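# Place the strawberry cake in the white basket

## Task

Move the strawberry cake so that it ends up inside the white basket, without shifting the basket or the other objects much from where they started, and finish with neither arm touching the cake, the basket or anything else.

## Robot and tools

Robot: two six-joint arms, left_arm and right_arm, each ending in a parallel two-finger gripper with a wrist camera. Joint order for every row and every per-joint list in results: waist, shoulder, elbow, wrist pitch, wrist yaw, wrist roll, then the gripper opening. On both arms the wrist yaw sign is flipped relative to the URDF, in commands and in readings alike; the stated ranges below use URDF signs, so for wrist yaw negate them. Stated ranges (rad): waist -2.618 to 3.054, shoulder 0.000 to 3.142, elbow 0.000 to 3.142, wrist pitch -1.571 to 1.571, wrist yaw -1.571 to 1.571, wrist roll -2.094 to 2.094. The true end of each joint may sit up to 0.059 rad either side of these.

Frame: all hand positions and orientations are in the scene frame. Its origin is at table-top height halfway between the nominal arm bases; +x points out over the table, +z up, and left_arm is on the +y side (arm names do not match image left/right). Calibrated bases: left_arm at (-0.026, +0.301, 0) m, right_arm at (+0.053, -0.333, 0) m, both nearly unrotated. end_effector_position (m) is the point between the finger pads, roughly 1 cm short of the tips; fingers point along the gripper's +z and close along its y. Reported poses may be off by a few centimetres, more when stretched out. A camera stand is fixed behind the arms.

Row format (shared by execute_actions and move): one flat list of 14 numbers, each in [-1, 1], covering both arms even if only one moves: left_arm's six joint numbers then its opening, then right_arm's six and its opening. Joint numbers are offsets, not poses: they are measured from the "Joint targets" shown at the start of the action or call, not from the previous row, so sending the same offset again moves further. Scale: 1.0 equals 2.224 rad for waist, shoulder and elbow, and 8.485 rad for the three wrist joints. The opening number is absolute: +1 fully open, -1 closed; between those the fingers go to where grip_measured would read that value. Sending 0 for a joint means hold its current target; to keep a gripper unchanged, resend its present command (0 is a half-open command, not a no-op).

execute_actions(actions, cameras): actions is a list of actions; each action is a list of up to 15 rows, one per 1/30 s step, the last row repeating to fill 15 steps. An action that would push any joint more than 0.059 rad beyond its range is refused for both arms; if the first action fails this or any action is malformed, the whole call is refused. An empty actions list returns state plus all camera images. cameras: list of names (cam_head_left, cam_head_right, cam_left_wrist, cam_right_wrist), ["all"], or [].

move(target, speed, blend, opening_speed, grip_force, blocking, cameras): drives all joints together along paths toward target, one 14-number row or a list of up to 15 rows; every row's offsets count from the same starting Joint targets. speed: rad/s for the joint with farthest to travel, 0.01 to 12.57, default 0.5, one value or one per target. blend: corner rounding in rad per target, 0 means stop at each. opening_speed: rate of the opening command per second on the -1..+1 scale, at least 0.2; use it when closing on something fragile. grip_force: newtons per pad, 10 to 50, per arm or shared; it persists, and low values close slowly. blocking=false returns early while the motion continues. Paths do not avoid obstacles or the other arm. The result adds a move: line such as done, off_target, moving, held or fault, and limits=held if steps were withheld.

wait(seconds 0 to 10, cameras): lets time pass holding commands; a running move continues. stop(cameras): brakes a running move. zoom_image(camera, region [x0,y0,x1,y1] in pixels, at most 504 by 504): enlarges part of that camera's latest image (images are 672x504). read_manual(section): licence texts only. finished_scene(scene): give the current scene number; ends the scene irreversibly, so call it only once the cake rests in the basket and both grippers are clear.

Results: Joint positions (rad, then finger gap in m, 0.094 fully open), Joint velocities (or within noise), Joint targets (the base for your next offsets), Joint torques, grip_measured (reads slightly wide when empty, somewhat under the object width when squeezing), grip_effort_nm (motor effort, negative closing; not pad force), Tool commands, motor temperatures. "joint sent to its limit" means a joint was clamped at its end; "joint command not followed" means the clearance check altered some targets.

Cautions: each step's target may lead the measured angle by at most 0.339 rad (big joints) or 2.2 rad (wrist); targets that would move the hand over 200 mm are scaled back, so large moves need several actions. Move gently near contact: speed and pressing past contact both raise force. Never let the two arms touch or grip each other. Don't drop the cake from height, release it while it moves, knock anything off the table, or slam into the table or fixtures; the wrist camera cable counts as part of the hand. Loose objects may be nudged occasionally. Motors heat when holding loads, reaching far or pushing against something; at 90 °C the arm folds and stops working, so avoid long stretched holds. To stop an arm pressing, command its targets back past its measured positions. Open well above grip_measured to release, then lift clear.

Each tool is called after "Request:" by a JSON object that holds its "api" and its "payload".

## Session

Request:
{"api": "execute_actions", "payload": {"actions": []}}

Scene clock: 0.00 s.
left_arm: end_effector_position=(+0.3769, +0.2974, +0.1017) grip_measured=+1.000 grip_effort_nm=n/a end_effector_quat_wxyz=(+0.584, +0.040, +0.808, -0.073) | right_arm: end_effector_position=(+0.4643, -0.3359, +0.1301) grip_measured=+1.000 grip_effort_nm=n/a end_effector_quat_wxyz=(+0.634, +0.023, +0.773, -0.029)
Joint positions: left_arm=[0.077 1.568 0.393 0.85 -0.268 0.015 0.094] | right_arm=[0.031 1.561 0.381 0.982 -0.115 0.006 0.094]
Joint velocities: within noise
Joint torques (N m): no reading
Motor temperatures (°C): left_arm=[22 25 25 20 23 19 23] | right_arm=[23 21 25 29 23 21 20]
Heat: left arm: 25 °C; right arm: 29 °C.
Joint targets: left_arm=[0.077 1.563 0.398 0.849 -0.269 0.017] | right_arm=[0.031 1.558 0.384 0.971 -0.116 0.006]
Tool commands: left_gripper/opening=+1.0 right_gripper/opening=+1.0

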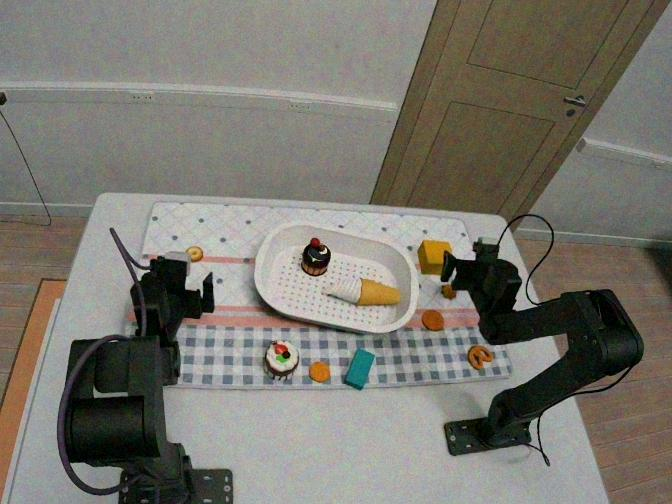

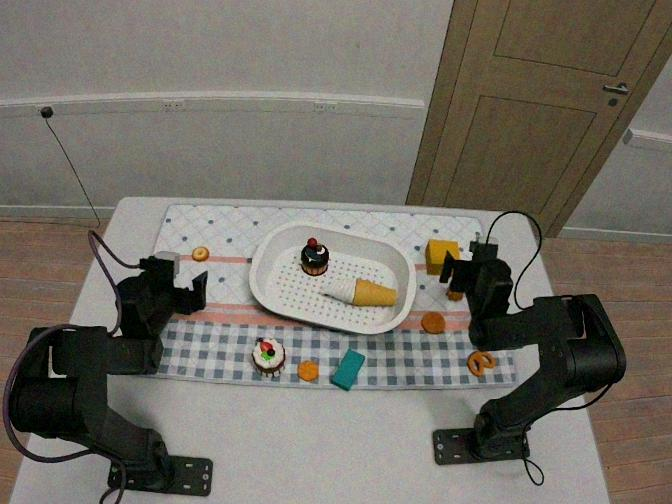

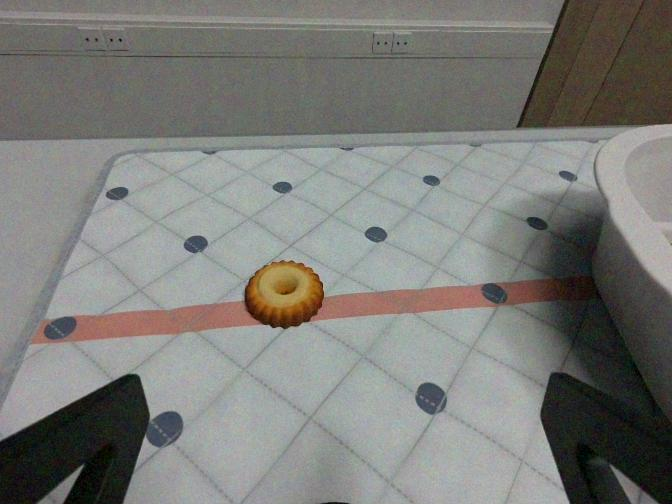

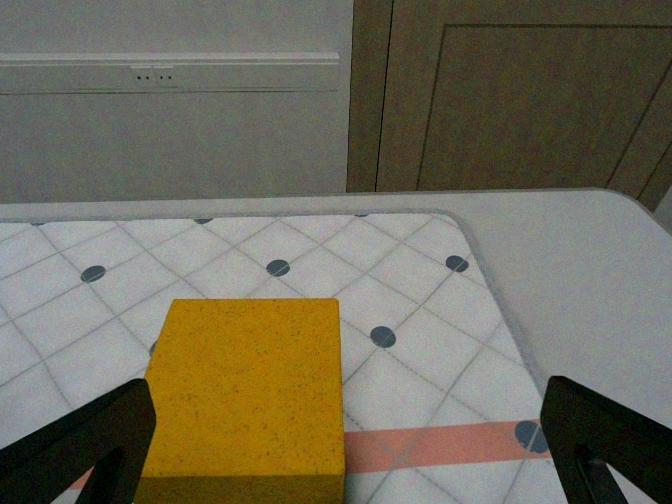

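Request:
{"api": "move", "payload": {"target": [[-0.05,-0.0958,0.1808,-0.0765,0.0317,-0.002,1,0,0,0,0,0,0,1],[-0.3507,0.0058,0.4311,-0.2392,0.0317,-0.002,1,0,0,0,0,0,0,1]], "speed": 1.0, "blend": [0.25, 0], "grip_force": 30, "cameras": ["cam_left_wrist"]}}

Scene clock: 12.07 s.
left_arm: end_effector_position=(+0.2196, +0.1045, +0.1364) grip_measured=+1.000 grip_effort_nm=0.01 end_effector_quat_wxyz=(+0.082, +0.331, +0.939, -0.033) | right_arm: end_effector_position=(+0.4643, -0.3359, +0.1301) grip_measured=+1.000 grip_effort_nm=0.03 end_effector_quat_wxyz=(+0.634, +0.023, +0.773, -0.029)
Joint positions: left_arm=[-0.702 1.565 1.327 -1.155 -0.009 0.006 0.094] | right_arm=[0.031 1.561 0.381 0.982 -0.115 0.006 0.094]
Joint torques (N m): left_arm=[-0.08 -5.16 8.43 0.48 0.08 -0.04] | right_arm=[0.05 -4.81 6.67 1.6 -0.04 0]
Heat: left arm: 26 °C; right arm: 31 °C.
Joint targets: left_arm=[-0.703 1.576 1.357 -1.180 0.000 0.000] | right_arm=[0.031 1.558 0.384 0.971 -0.116 0.006]
grip_force (N): 30, 30
move: done
Images, in order (width x height): cam_left_wrist 672x504.

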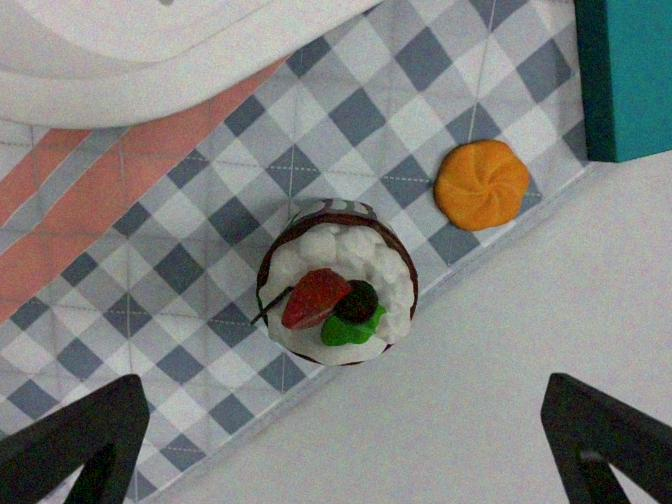

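Request:
{"api": "move", "payload": {"target": [[-0.0009,0.0687,-0.0924,0.0303,0,0,1,0,0,0,0,0,0,1],[-0.0009,0.0687,-0.0924,0.0303,0,0,0.1,0,0,0,0,0,0,1]], "speed": 0.5, "opening_speed": 0.7, "cameras": ["cam_left_wrist"]}}

Scene clock: 25.77 s.
left_arm: end_effector_position=(+0.2208, +0.1047, +0.0490) grip_measured=+0.425 grip_effort_nm=-0.62 end_effector_quat_wxyz=(+0.029, +0.332, +0.943, -0.012) | right_arm: end_effector_position=(+0.4643, -0.3359, +0.1301) grip_measured=+1.000 grip_effort_nm=0.03 end_effector_quat_wxyz=(+0.634, +0.023, +0.773, -0.029)
Joint positions: left_arm=[-0.702 1.726 1.161 -0.943 -0.004 0.006 0.067] | right_arm=[0.031 1.561 0.381 0.982 -0.115 0.006 0.094]
Joint torques (N m): left_arm=[-0.27 -6.84 4.82 0.69 0.04 -0.05] | right_arm=[0.05 -4.82 6.67 1.6 -0.05 -0.01]
Heat: left arm: 28 °C; right arm: 32 °C.
Joint targets: left_arm=[-0.705 1.729 1.152 -0.923 0.000 0.000] | right_arm=[0.031 1.558 0.384 0.971 -0.116 0.006]
grip_force (N): 30, 30
move: done
Images, in order (width x height): cam_left_wrist 672x504.

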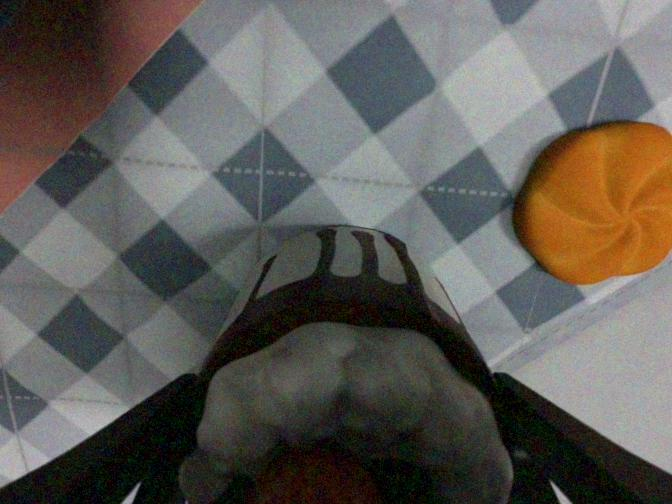

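Request:
{"api": "move", "payload": {"target": [[0,-0.076,0.107,-0.0321,0,0,0.1,0,0,0,0,0,0,1],[0.0787,0.0904,0.3318,-0.0315,0,0,0.1,0,0,0,0,0,0,1]], "speed": 0.6, "blend": [0.06,0], "cameras": ["cam_left_wrist","cam_head_right"]}}

Scene clock: 47.73 s.
left_arm: end_effector_position=(+0.3598, +0.0903, +0.1734) grip_measured=+0.424 grip_effort_nm=-0.66 end_effector_quat_wxyz=(+0.159, +0.247, +0.955, -0.042) | right_arm: end_effector_position=(+0.4643, -0.3359, +0.1301) grip_measured=+1.000 grip_effort_nm=0.03 end_effector_quat_wxyz=(+0.634, +0.023, +0.773, -0.029)
Joint positions: left_arm=[-0.53 1.92 1.855 -1.175 -0.004 0.006 0.067] | right_arm=[0.031 1.561 0.381 0.982 -0.115 0.006 0.094]
Joint torques (N m): left_arm=[0.02 -8.75 8.96 0.86 0.04 -0.04] | right_arm=[0.03 -4.79 6.67 1.6 -0.04 0]
Heat: left arm: 27 °C; right arm: 33 °C.
Joint targets: left_arm=[-0.530 1.930 1.890 -1.190 0.000 0.000] | right_arm=[0.031 1.558 0.384 0.971 -0.116 0.006]
grip_force (N): 30, 30
move: done
Images, in order (width x height): cam_head_right 672x504, cam_left_wrist 672x504.

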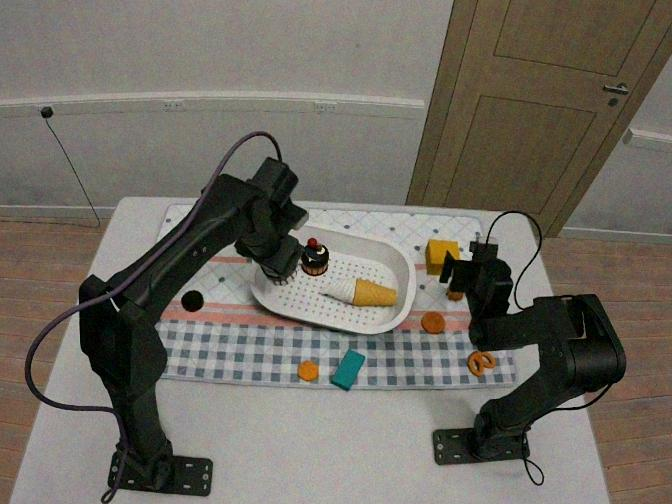

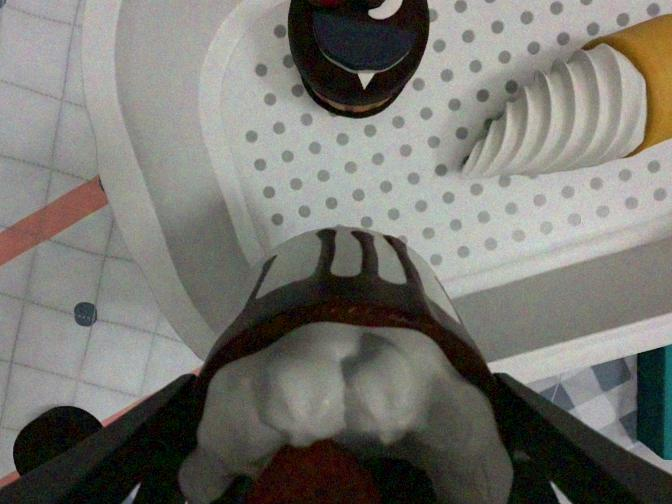

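Request:
{"api": "move", "payload": {"target": [[-0.0142,0.0719,0.0943,-0.0071,0,0.0943,0.1,0,0,0,0,0,0,1],[-0.0142,0.1879,0.0945,-0.0074,0,0.0943,0.1,0,0,0,0,0,0,1]], "speed": [0.6,0.25], "blend": [0.03,0], "cameras": ["cam_left_wrist","cam_head_right"]}}

Scene clock: 84.67 s.
left_arm: end_effector_position=(+0.3859, +0.0631, +0.0605) grip_measured=+0.424 grip_effort_nm=-0.65 end_effector_quat_wxyz=(+0.047, +0.612, +0.790, +0.006) | right_arm: end_effector_position=(+0.4643, -0.3359, +0.1301) grip_measured=+1.000 grip_effort_nm=0.03 end_effector_quat_wxyz=(+0.634, +0.023, +0.773, -0.029)
Joint positions: left_arm=[-0.556 2.322 2.076 -1.23 0 0.793 0.067] | right_arm=[0.031 1.561 0.381 0.982 -0.115 0.006 0.094]
Joint torques (N m): left_arm=[-0.54 -10.52 7.77 0.31 0 0.1] | right_arm=[0.03 -4.79 6.67 1.6 -0.05 0]
Motor temperatures (°C): left_arm=[22 28 32 22 23 19 23] | right_arm=[23 22 27 34 23 21 20]
Heat: left arm: 32 °C; right arm: 34 °C.
Joint targets: left_arm=[-0.561 2.348 2.100 -1.253 0.000 0.800] | right_arm=[0.031 1.558 0.384 0.971 -0.116 0.006]
grip_force (N): 30, 30
move: done
Images, in order (width x height): cam_head_right 672x504, cam_left_wrist 672x504.

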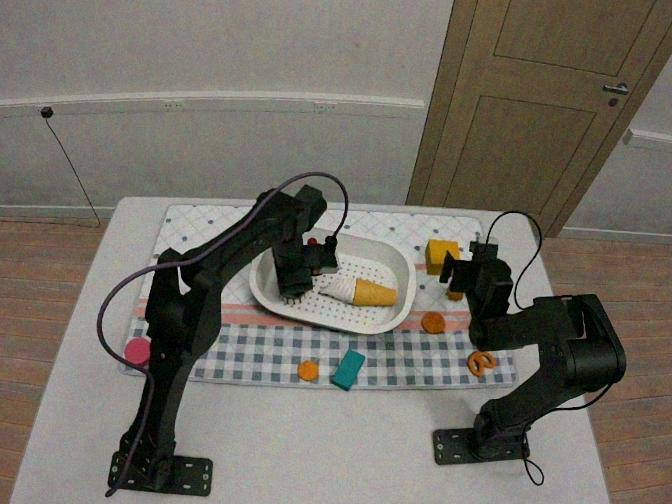

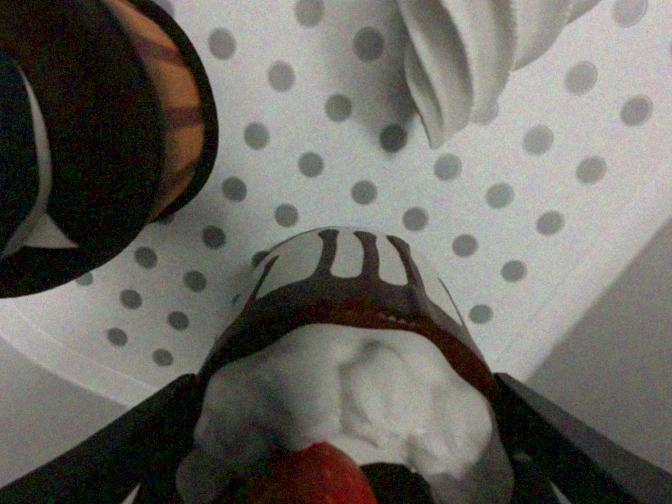

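Request:
{"api": "move", "payload": {"target": [0,0.006,0,0,0,0,0.1,0,0,0,0,0,0,1], "speed": 0.1}}

Scene clock: 89.77 s.
left_arm: end_effector_position=(+0.3860, +0.0630, +0.0600) grip_measured=+0.424 grip_effort_nm=-0.65 end_effector_quat_wxyz=(+0.046, +0.612, +0.790, +0.006) | right_arm: end_effector_position=(+0.4643, -0.3359, +0.1301) grip_measured=+1.000 grip_effort_nm=0.03 end_effector_quat_wxyz=(+0.634, +0.023, +0.773, -0.029)
Joint positions: left_arm=[-0.556 2.326 2.081 -1.234 0 0.793 0.067] | right_arm=[0.031 1.561 0.381 0.982 -0.115 0.006 0.094]
Joint torques (N m): left_arm=[-0.57 -9.78 7.34 0.34 0 0.11] | right_arm=[0.05 -4.81 6.68 1.6 -0.05 -0.01]
Heat: left arm: 31 °C; right arm: 34 °C.
Joint targets: left_arm=[-0.561 2.361 2.100 -1.253 0.000 0.800] | right_arm=[0.031 1.558 0.384 0.971 -0.116 0.006]
grip_force (N): 30, 30
move: done

Request:
{"api": "move", "payload": {"target": [[0,-0.0054,0,0,0,0,0.7,0,0,0,0,0,0,1],[0,-0.027,0,0,0,0,0.7,0,0,0,0,0,0,1],[0,-0.1,-0.0045,0,0,0,0.7,0,0,0,0,0,0,1]], "speed": [0.1,0.15,0.4], "blend": [0,0.03,0], "opening_speed": 0.5, "cameras": ["cam_left_wrist","cam_head_right"]}}

Scene clock: 102.87 s.
left_arm: end_effector_position=(+0.3887, +0.0615, +0.1419) grip_measured=+0.698 grip_effort_nm=0.12 end_effector_quat_wxyz=(+0.133, +0.607, +0.783, +0.018) | right_arm: end_effector_position=(+0.4643, -0.3359, +0.1301) grip_measured=+1.000 grip_effort_nm=0.03 end_effector_quat_wxyz=(+0.634, +0.023, +0.773, -0.029)
Joint positions: left_arm=[-0.556 2.148 2.081 -1.234 0 0.793 0.08] | right_arm=[0.031 1.561 0.381 0.982 -0.115 0.006 0.094]
Joint torques (N m): left_arm=[-0.58 -12.16 6.67 0.7 0 0.11] | right_arm=[0.06 -4.81 6.67 1.6 -0.05 -0.01]
Heat: left arm: 30 °C; right arm: 34 °C.
Joint targets: left_arm=[-0.561 2.138 2.090 -1.253 -0.001 0.800] | right_arm=[0.031 1.558 0.384 0.971 -0.116 0.006]
grip_force (N): 30, 30
move: done; blend cut to 0.024 rad at target 2
Images, in order (width x height): cam_head_right 672x504, cam_left_wrist 672x504.

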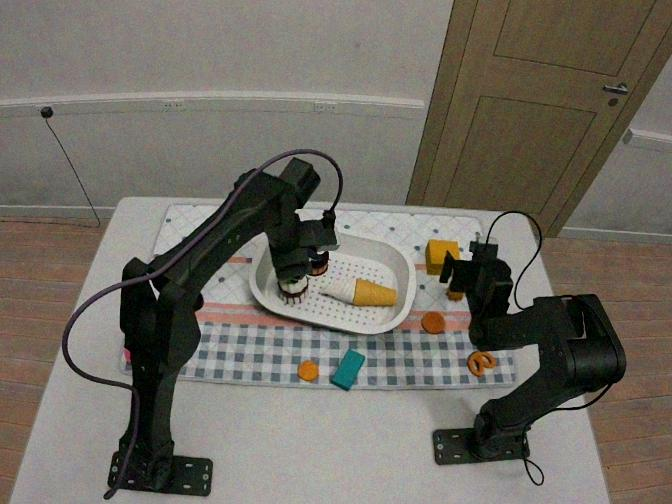

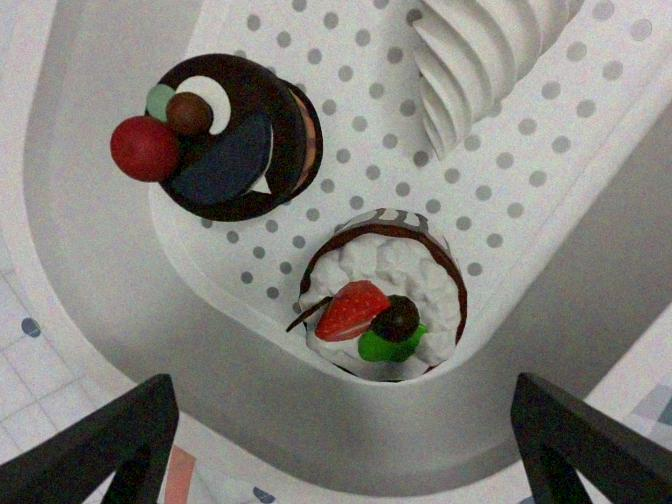

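Cake stands in the basket, and the gripper is clear of everything.

Request:
{"api": "finished_scene", "payload": {"scene": 2}}

The scene is finished: the task was done.


## Next scene

The same job, from a new start.

Request:
{"api": "execute_actions", "payload": {"actions": []}}

Scene clock: 0.00 s.
left_arm: end_effector_position=(+0.3721, +0.3336, +0.1043) grip_measured=+1.000 grip_effort_nm=n/a end_effector_quat_wxyz=(+0.593, -0.053, +0.803, +0.032) | right_arm: end_effector_position=(+0.4675, -0.3442, +0.1216) grip_measured=+1.000 grip_effort_nm=n/a end_effector_quat_wxyz=(+0.618, +0.034, +0.785, -0.032)
Joint positions: left_arm=[0.018 1.543 0.359 0.885 0.068 -0.033 0.094] | right_arm=[0.01 1.573 0.405 0.93 -0.111 0.019 0.094]
Joint velocities: within noise
Joint torques (N m): no reading
Motor temperatures (°C): left_arm=[22 23 24 20 23 19 22] | right_arm=[23 20 24 27 23 21 20]
Heat: left arm: 24 °C; right arm: 27 °C.
Joint targets: left_arm=[0.018 1.538 0.364 0.880 0.068 -0.032] | right_arm=[0.010 1.570 0.408 0.918 -0.112 0.019]
Tool commands: left_gripper/opening=+1.0 right_gripper/opening=+1.0

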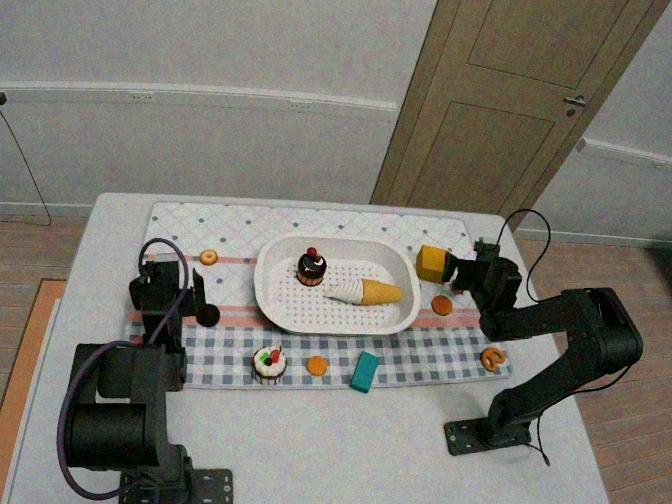

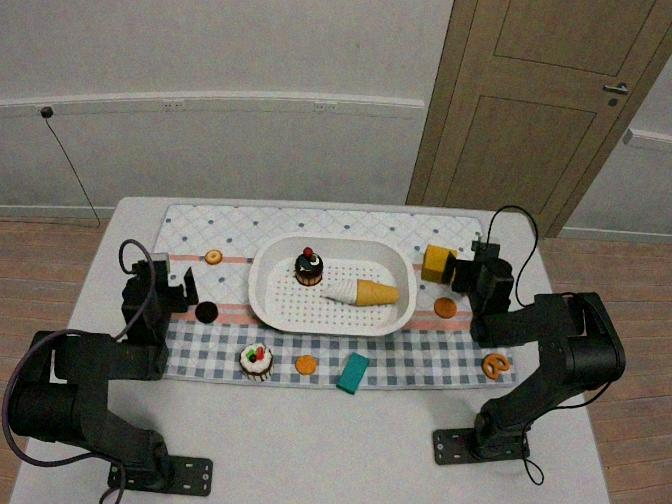

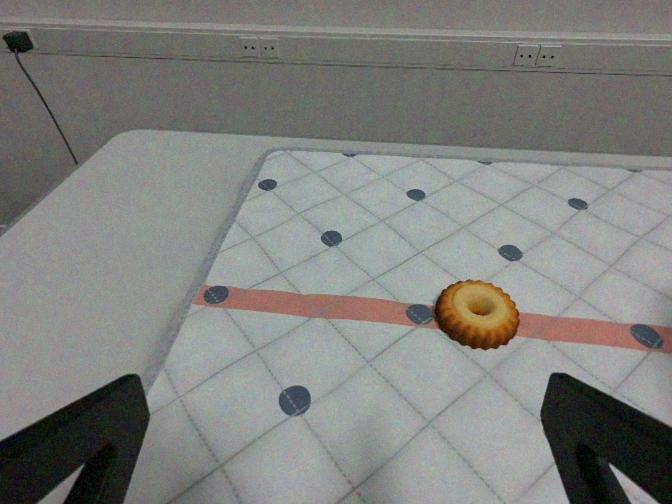

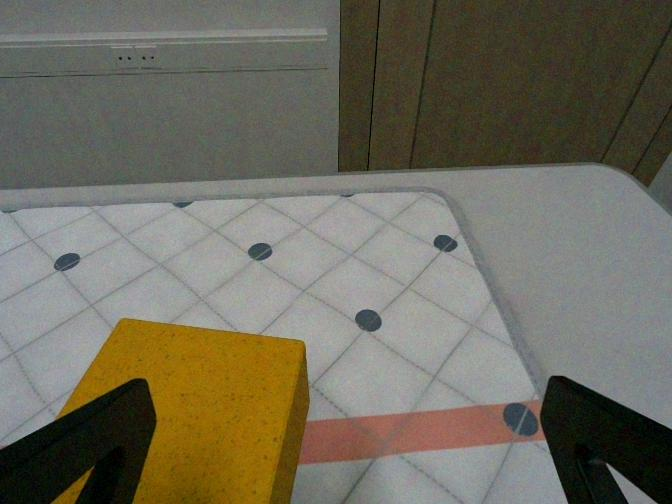

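Request:
{"api": "move", "payload": {"target": [[-0.054,-0.0845,0.196,-0.0801,-0.008,0.0038,1,0,0,0,0,0,0,1],[-0.3062,-0.0293,0.402,-0.2434,-0.008,0.0038,1,0,0,0,0,0,0,1]], "speed": 1.0, "blend": [0.25, 0], "grip_force": 30, "cameras": ["cam_left_wrist"]}}

Scene clock: 9.27 s.
left_arm: end_effector_position=(+0.2071, +0.1335, +0.1354) grip_measured=+1.000 grip_effort_nm=0.01 end_effector_quat_wxyz=(+0.083, +0.305, +0.948, -0.024) | right_arm: end_effector_position=(+0.4675, -0.3442, +0.1216) grip_measured=+1.000 grip_effort_nm=0.03 end_effector_quat_wxyz=(+0.618, +0.034, +0.785, -0.032)
Joint positions: left_arm=[-0.659 1.464 1.228 -1.161 0.006 -0.006 0.094] | right_arm=[0.01 1.573 0.405 0.93 -0.111 0.019 0.094]
Joint torques (N m): left_arm=[-0.32 -4.37 8.31 0.44 -0.05 0.09] | right_arm=[0.02 -5.01 6.6 1.55 -0.05 0]
Heat: left arm: 25 °C; right arm: 29 °C.
Joint targets: left_arm=[-0.662 1.473 1.258 -1.186 0.000 0.000] | right_arm=[0.010 1.570 0.408 0.918 -0.112 0.019]
grip_force (N): 30, 30
move: done
Images, in order (width x height): cam_left_wrist 672x504.

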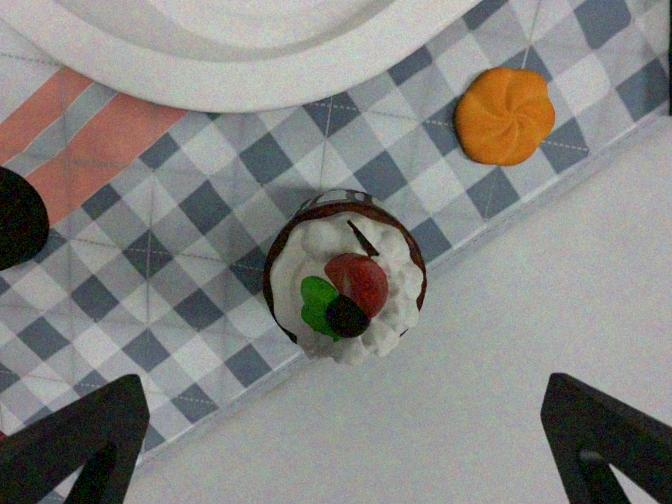

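Request:
{"api": "move", "payload": {"target": [[-0.0054,0.0751,-0.0933,0.0325,0,0,1,0,0,0,0,0,0,1],[-0.0054,0.0751,-0.0933,0.0325,0,0,0.1,0,0,0,0,0,0,1]], "speed": 0.5, "opening_speed": 0.7, "cameras": ["cam_left_wrist"]}}

Scene clock: 21.27 s.
left_arm: end_effector_position=(+0.2091, +0.1289, +0.0487) grip_measured=+0.427 grip_effort_nm=-0.60 end_effector_quat_wxyz=(+0.032, +0.310, +0.950, -0.008) | right_arm: end_effector_position=(+0.4675, -0.3442, +0.1216) grip_measured=+1.000 grip_effort_nm=0.03 end_effector_quat_wxyz=(+0.618, +0.034, +0.785, -0.032)
Joint positions: left_arm=[-0.668 1.637 1.06 -0.929 0.006 -0.006 0.067] | right_arm=[0.01 1.573 0.405 0.93 -0.111 0.019 0.094]
Joint torques (N m): left_arm=[-0.61 -6.09 4.68 0.68 -0.04 0.09] | right_arm=[0.03 -5.01 6.61 1.54 -0.05 -0.01]
Heat: left arm: 25 °C; right arm: 31 °C.
Joint targets: left_arm=[-0.674 1.640 1.050 -0.910 0.000 0.000] | right_arm=[0.010 1.570 0.408 0.918 -0.112 0.019]
grip_force (N): 30, 30
move: done
Images, in order (width x height): cam_left_wrist 672x504.

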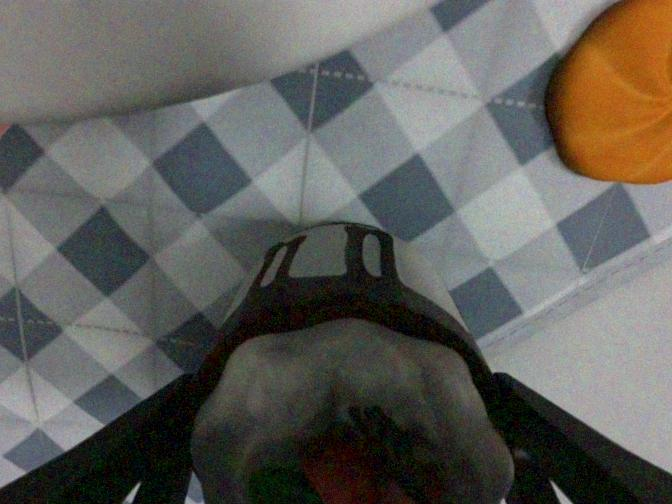

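Request:
{"api": "move", "payload": {"target": [[0,-0.0787,0.1115,-0.0335,0,0,0.1,0,0,0,0,0,0,1],[0.0647,0.0928,0.3289,-0.0289,0,0,0.1,0,0,0,0,0,0,1]], "speed": 0.6, "blend": [0.06,0], "cameras": ["cam_left_wrist","cam_head_right"]}}

Scene clock: 30.77 s.
left_arm: end_effector_position=(+0.3416, +0.1013, +0.1731) grip_measured=+0.425 grip_effort_nm=-0.66 end_effector_quat_wxyz=(+0.156, +0.242, +0.957, -0.038) | right_arm: end_effector_position=(+0.4675, -0.3442, +0.1216) grip_measured=+1.000 grip_effort_nm=0.03 end_effector_quat_wxyz=(+0.618, +0.034, +0.785, -0.032)
Joint positions: left_arm=[-0.532 1.838 1.748 -1.157 0.005 -0.006 0.067] | right_arm=[0.01 1.573 0.405 0.93 -0.111 0.019 0.094]
Joint torques (N m): left_arm=[0.13 -8.29 8.83 0.99 -0.04 0.08] | right_arm=[0.02 -5 6.6 1.54 -0.05 -0.01]
Motor temperatures (°C): left_arm=[22 25 25 22 23 19 23] | right_arm=[23 21 25 32 23 21 20]
Heat: left arm: 25 °C; right arm: 32 °C.
Joint targets: left_arm=[-0.530 1.846 1.782 -1.155 0.000 0.000] | right_arm=[0.010 1.570 0.408 0.918 -0.112 0.019]
grip_force (N): 30, 30
move: done
Images, in order (width x height): cam_head_right 672x504, cam_left_wrist 672x504.

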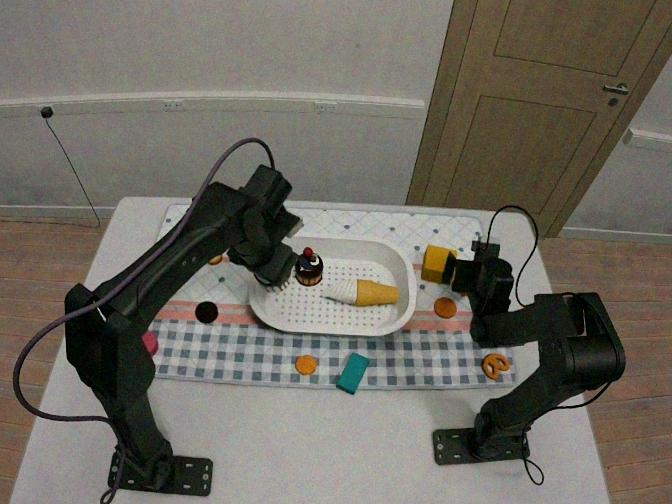

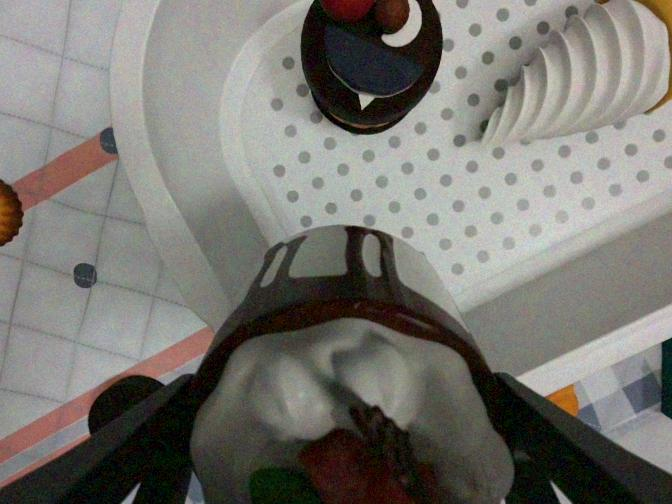

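Request:
{"api": "move", "payload": {"target": [[-0.0247,0.0375,0.0425,-0.0026,0,0.0825,0.1,0,0,0,0,0,0,1],[-0.0247,0.154,0.0213,0.0013,0,0.0825,0.1,0,0,0,0,0,0,1]], "speed": [0.6,0.25], "blend": [0.03,0], "cameras": ["cam_left_wrist","cam_head_right"]}}

Scene clock: 54.83 s.
left_arm: end_effector_position=(+0.3502, +0.0720, +0.0607) grip_measured=+0.425 grip_effort_nm=-0.65 end_effector_quat_wxyz=(+0.038, +0.581, +0.813, +0.005) | right_arm: end_effector_position=(+0.4675, -0.3442, +0.1216) grip_measured=+1.000 grip_effort_nm=0.03 end_effector_quat_wxyz=(+0.618, +0.034, +0.785, -0.032)
Joint positions: left_arm=[-0.581 2.179 1.841 -1.157 0.005 0.692 0.067] | right_arm=[0.01 1.573 0.405 0.93 -0.111 0.019 0.094]
Joint torques (N m): left_arm=[-0.49 -10.85 4.83 0.62 -0.04 0.11] | right_arm=[0.03 -5.01 6.61 1.54 -0.05 -0.01]
Heat: left arm: 29 °C; right arm: 33 °C.
Joint targets: left_arm=[-0.586 2.189 1.829 -1.144 0.000 0.700] | right_arm=[0.010 1.570 0.408 0.918 -0.112 0.019]
grip_force (N): 30, 30
move: done
Images, in order (width x height): cam_head_right 672x504, cam_left_wrist 672x504.

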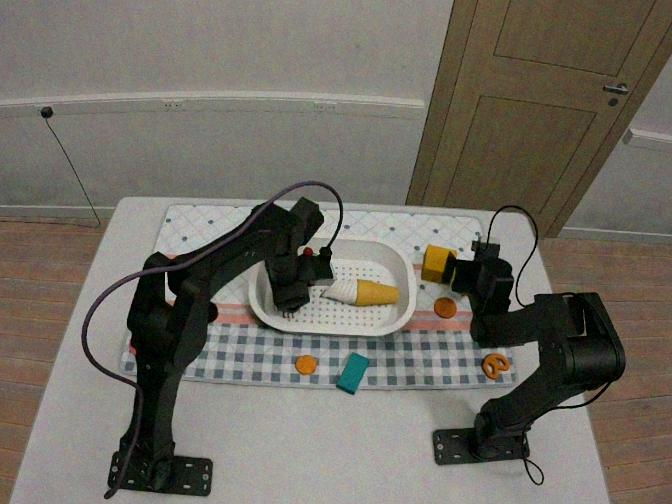

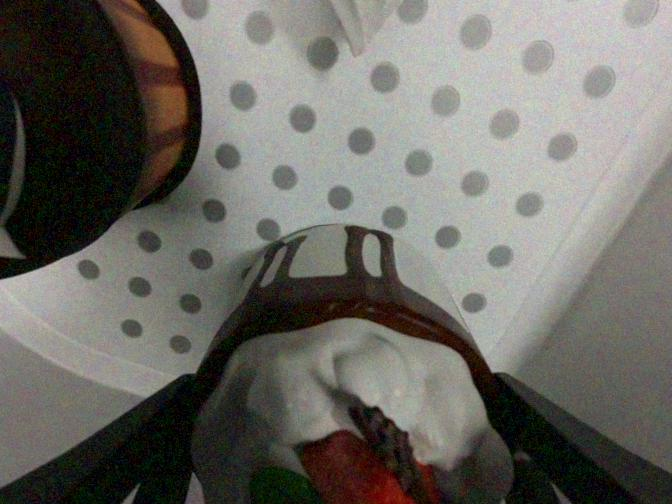

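Request:
{"api": "move", "payload": {"target": [0,0.0072,0,0.001,0,0,0.1,0,0,0,0,0,0,1], "speed": 0.1}}

Scene clock: 58.00 s.
left_arm: end_effector_position=(+0.3503, +0.0720, +0.0606) grip_measured=+0.425 grip_effort_nm=-0.65 end_effector_quat_wxyz=(+0.038, +0.581, +0.813, +0.005) | right_arm: end_effector_position=(+0.4675, -0.3442, +0.1216) grip_measured=+1.000 grip_effort_nm=0.03 end_effector_quat_wxyz=(+0.618, +0.034, +0.785, -0.032)
Joint positions: left_arm=[-0.581 2.179 1.841 -1.156 0.005 0.692 0.067] | right_arm=[0.01 1.573 0.405 0.93 -0.111 0.019 0.094]
Joint torques (N m): left_arm=[-0.5 -9.59 4.81 0.72 -0.04 0.11] | right_arm=[0.03 -5.01 6.6 1.54 -0.05 0]
Heat: left arm: 28 °C; right arm: 33 °C.
Joint targets: left_arm=[-0.586 2.205 1.829 -1.136 0.000 0.700] | right_arm=[0.010 1.570 0.408 0.918 -0.112 0.019]
grip_force (N): 30, 30
move: done

Request:
{"api": "move", "payload": {"target": [[0,0.0055,0,0.001,0,0,0.1,0,0,0,0,0,0,1],[0,-0.003,0,0,0,0,0.7,0,0,0,0,0,0,1],[0,-0.032,0,0,0,0,0.7,0,0,0,0,0,0,1],[0,-0.102,0.002,-0.001,0,0,0.7,0,0,0,0,0,0,1]], "speed": [0.1,0.1,0.15,0.4], "blend": [0,0,0.02,0], "opening_speed": 0.5, "cameras": ["cam_left_wrist","cam_head_right"]}}

Scene clock: 70.40 s.
left_arm: end_effector_position=(+0.3541, +0.0697, +0.1410) grip_measured=+0.698 grip_effort_nm=0.11 end_effector_quat_wxyz=(+0.134, +0.577, +0.806, +0.012) | right_arm: end_effector_position=(+0.4675, -0.3442, +0.1216) grip_measured=+1.000 grip_effort_nm=0.03 end_effector_quat_wxyz=(+0.618, +0.034, +0.785, -0.032)
Joint positions: left_arm=[-0.581 1.99 1.841 -1.152 0.005 0.692 0.08] | right_arm=[0.01 1.573 0.405 0.93 -0.111 0.019 0.094]
Joint torques (N m): left_arm=[-0.46 -11.19 5.41 0.98 -0.04 0.11] | right_arm=[0.05 -5.01 6.6 1.55 -0.05 0]
Heat: left arm: 27 °C; right arm: 34 °C.
Joint targets: left_arm=[-0.586 1.978 1.834 -1.144 0.000 0.700] | right_arm=[0.010 1.570 0.408 0.918 -0.112 0.019]
grip_force (N): 30, 30
move: done
Images, in order (width x height): cam_head_right 672x504, cam_left_wrist 672x504.

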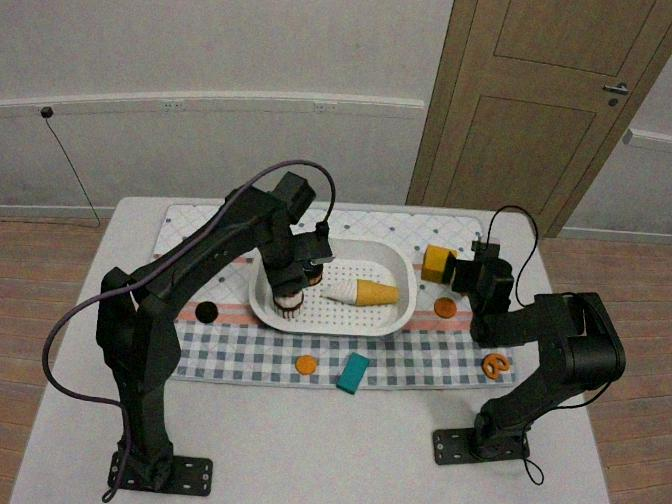

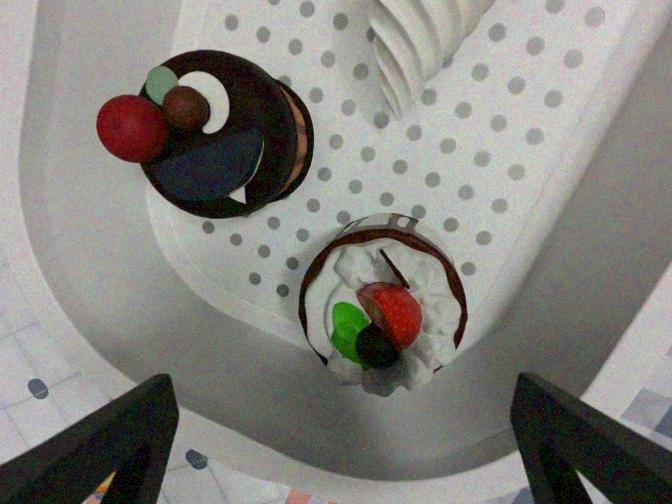

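Request:
{"api": "finished_scene", "payload": {"scene": 3}}

The scene is finished: the task was done.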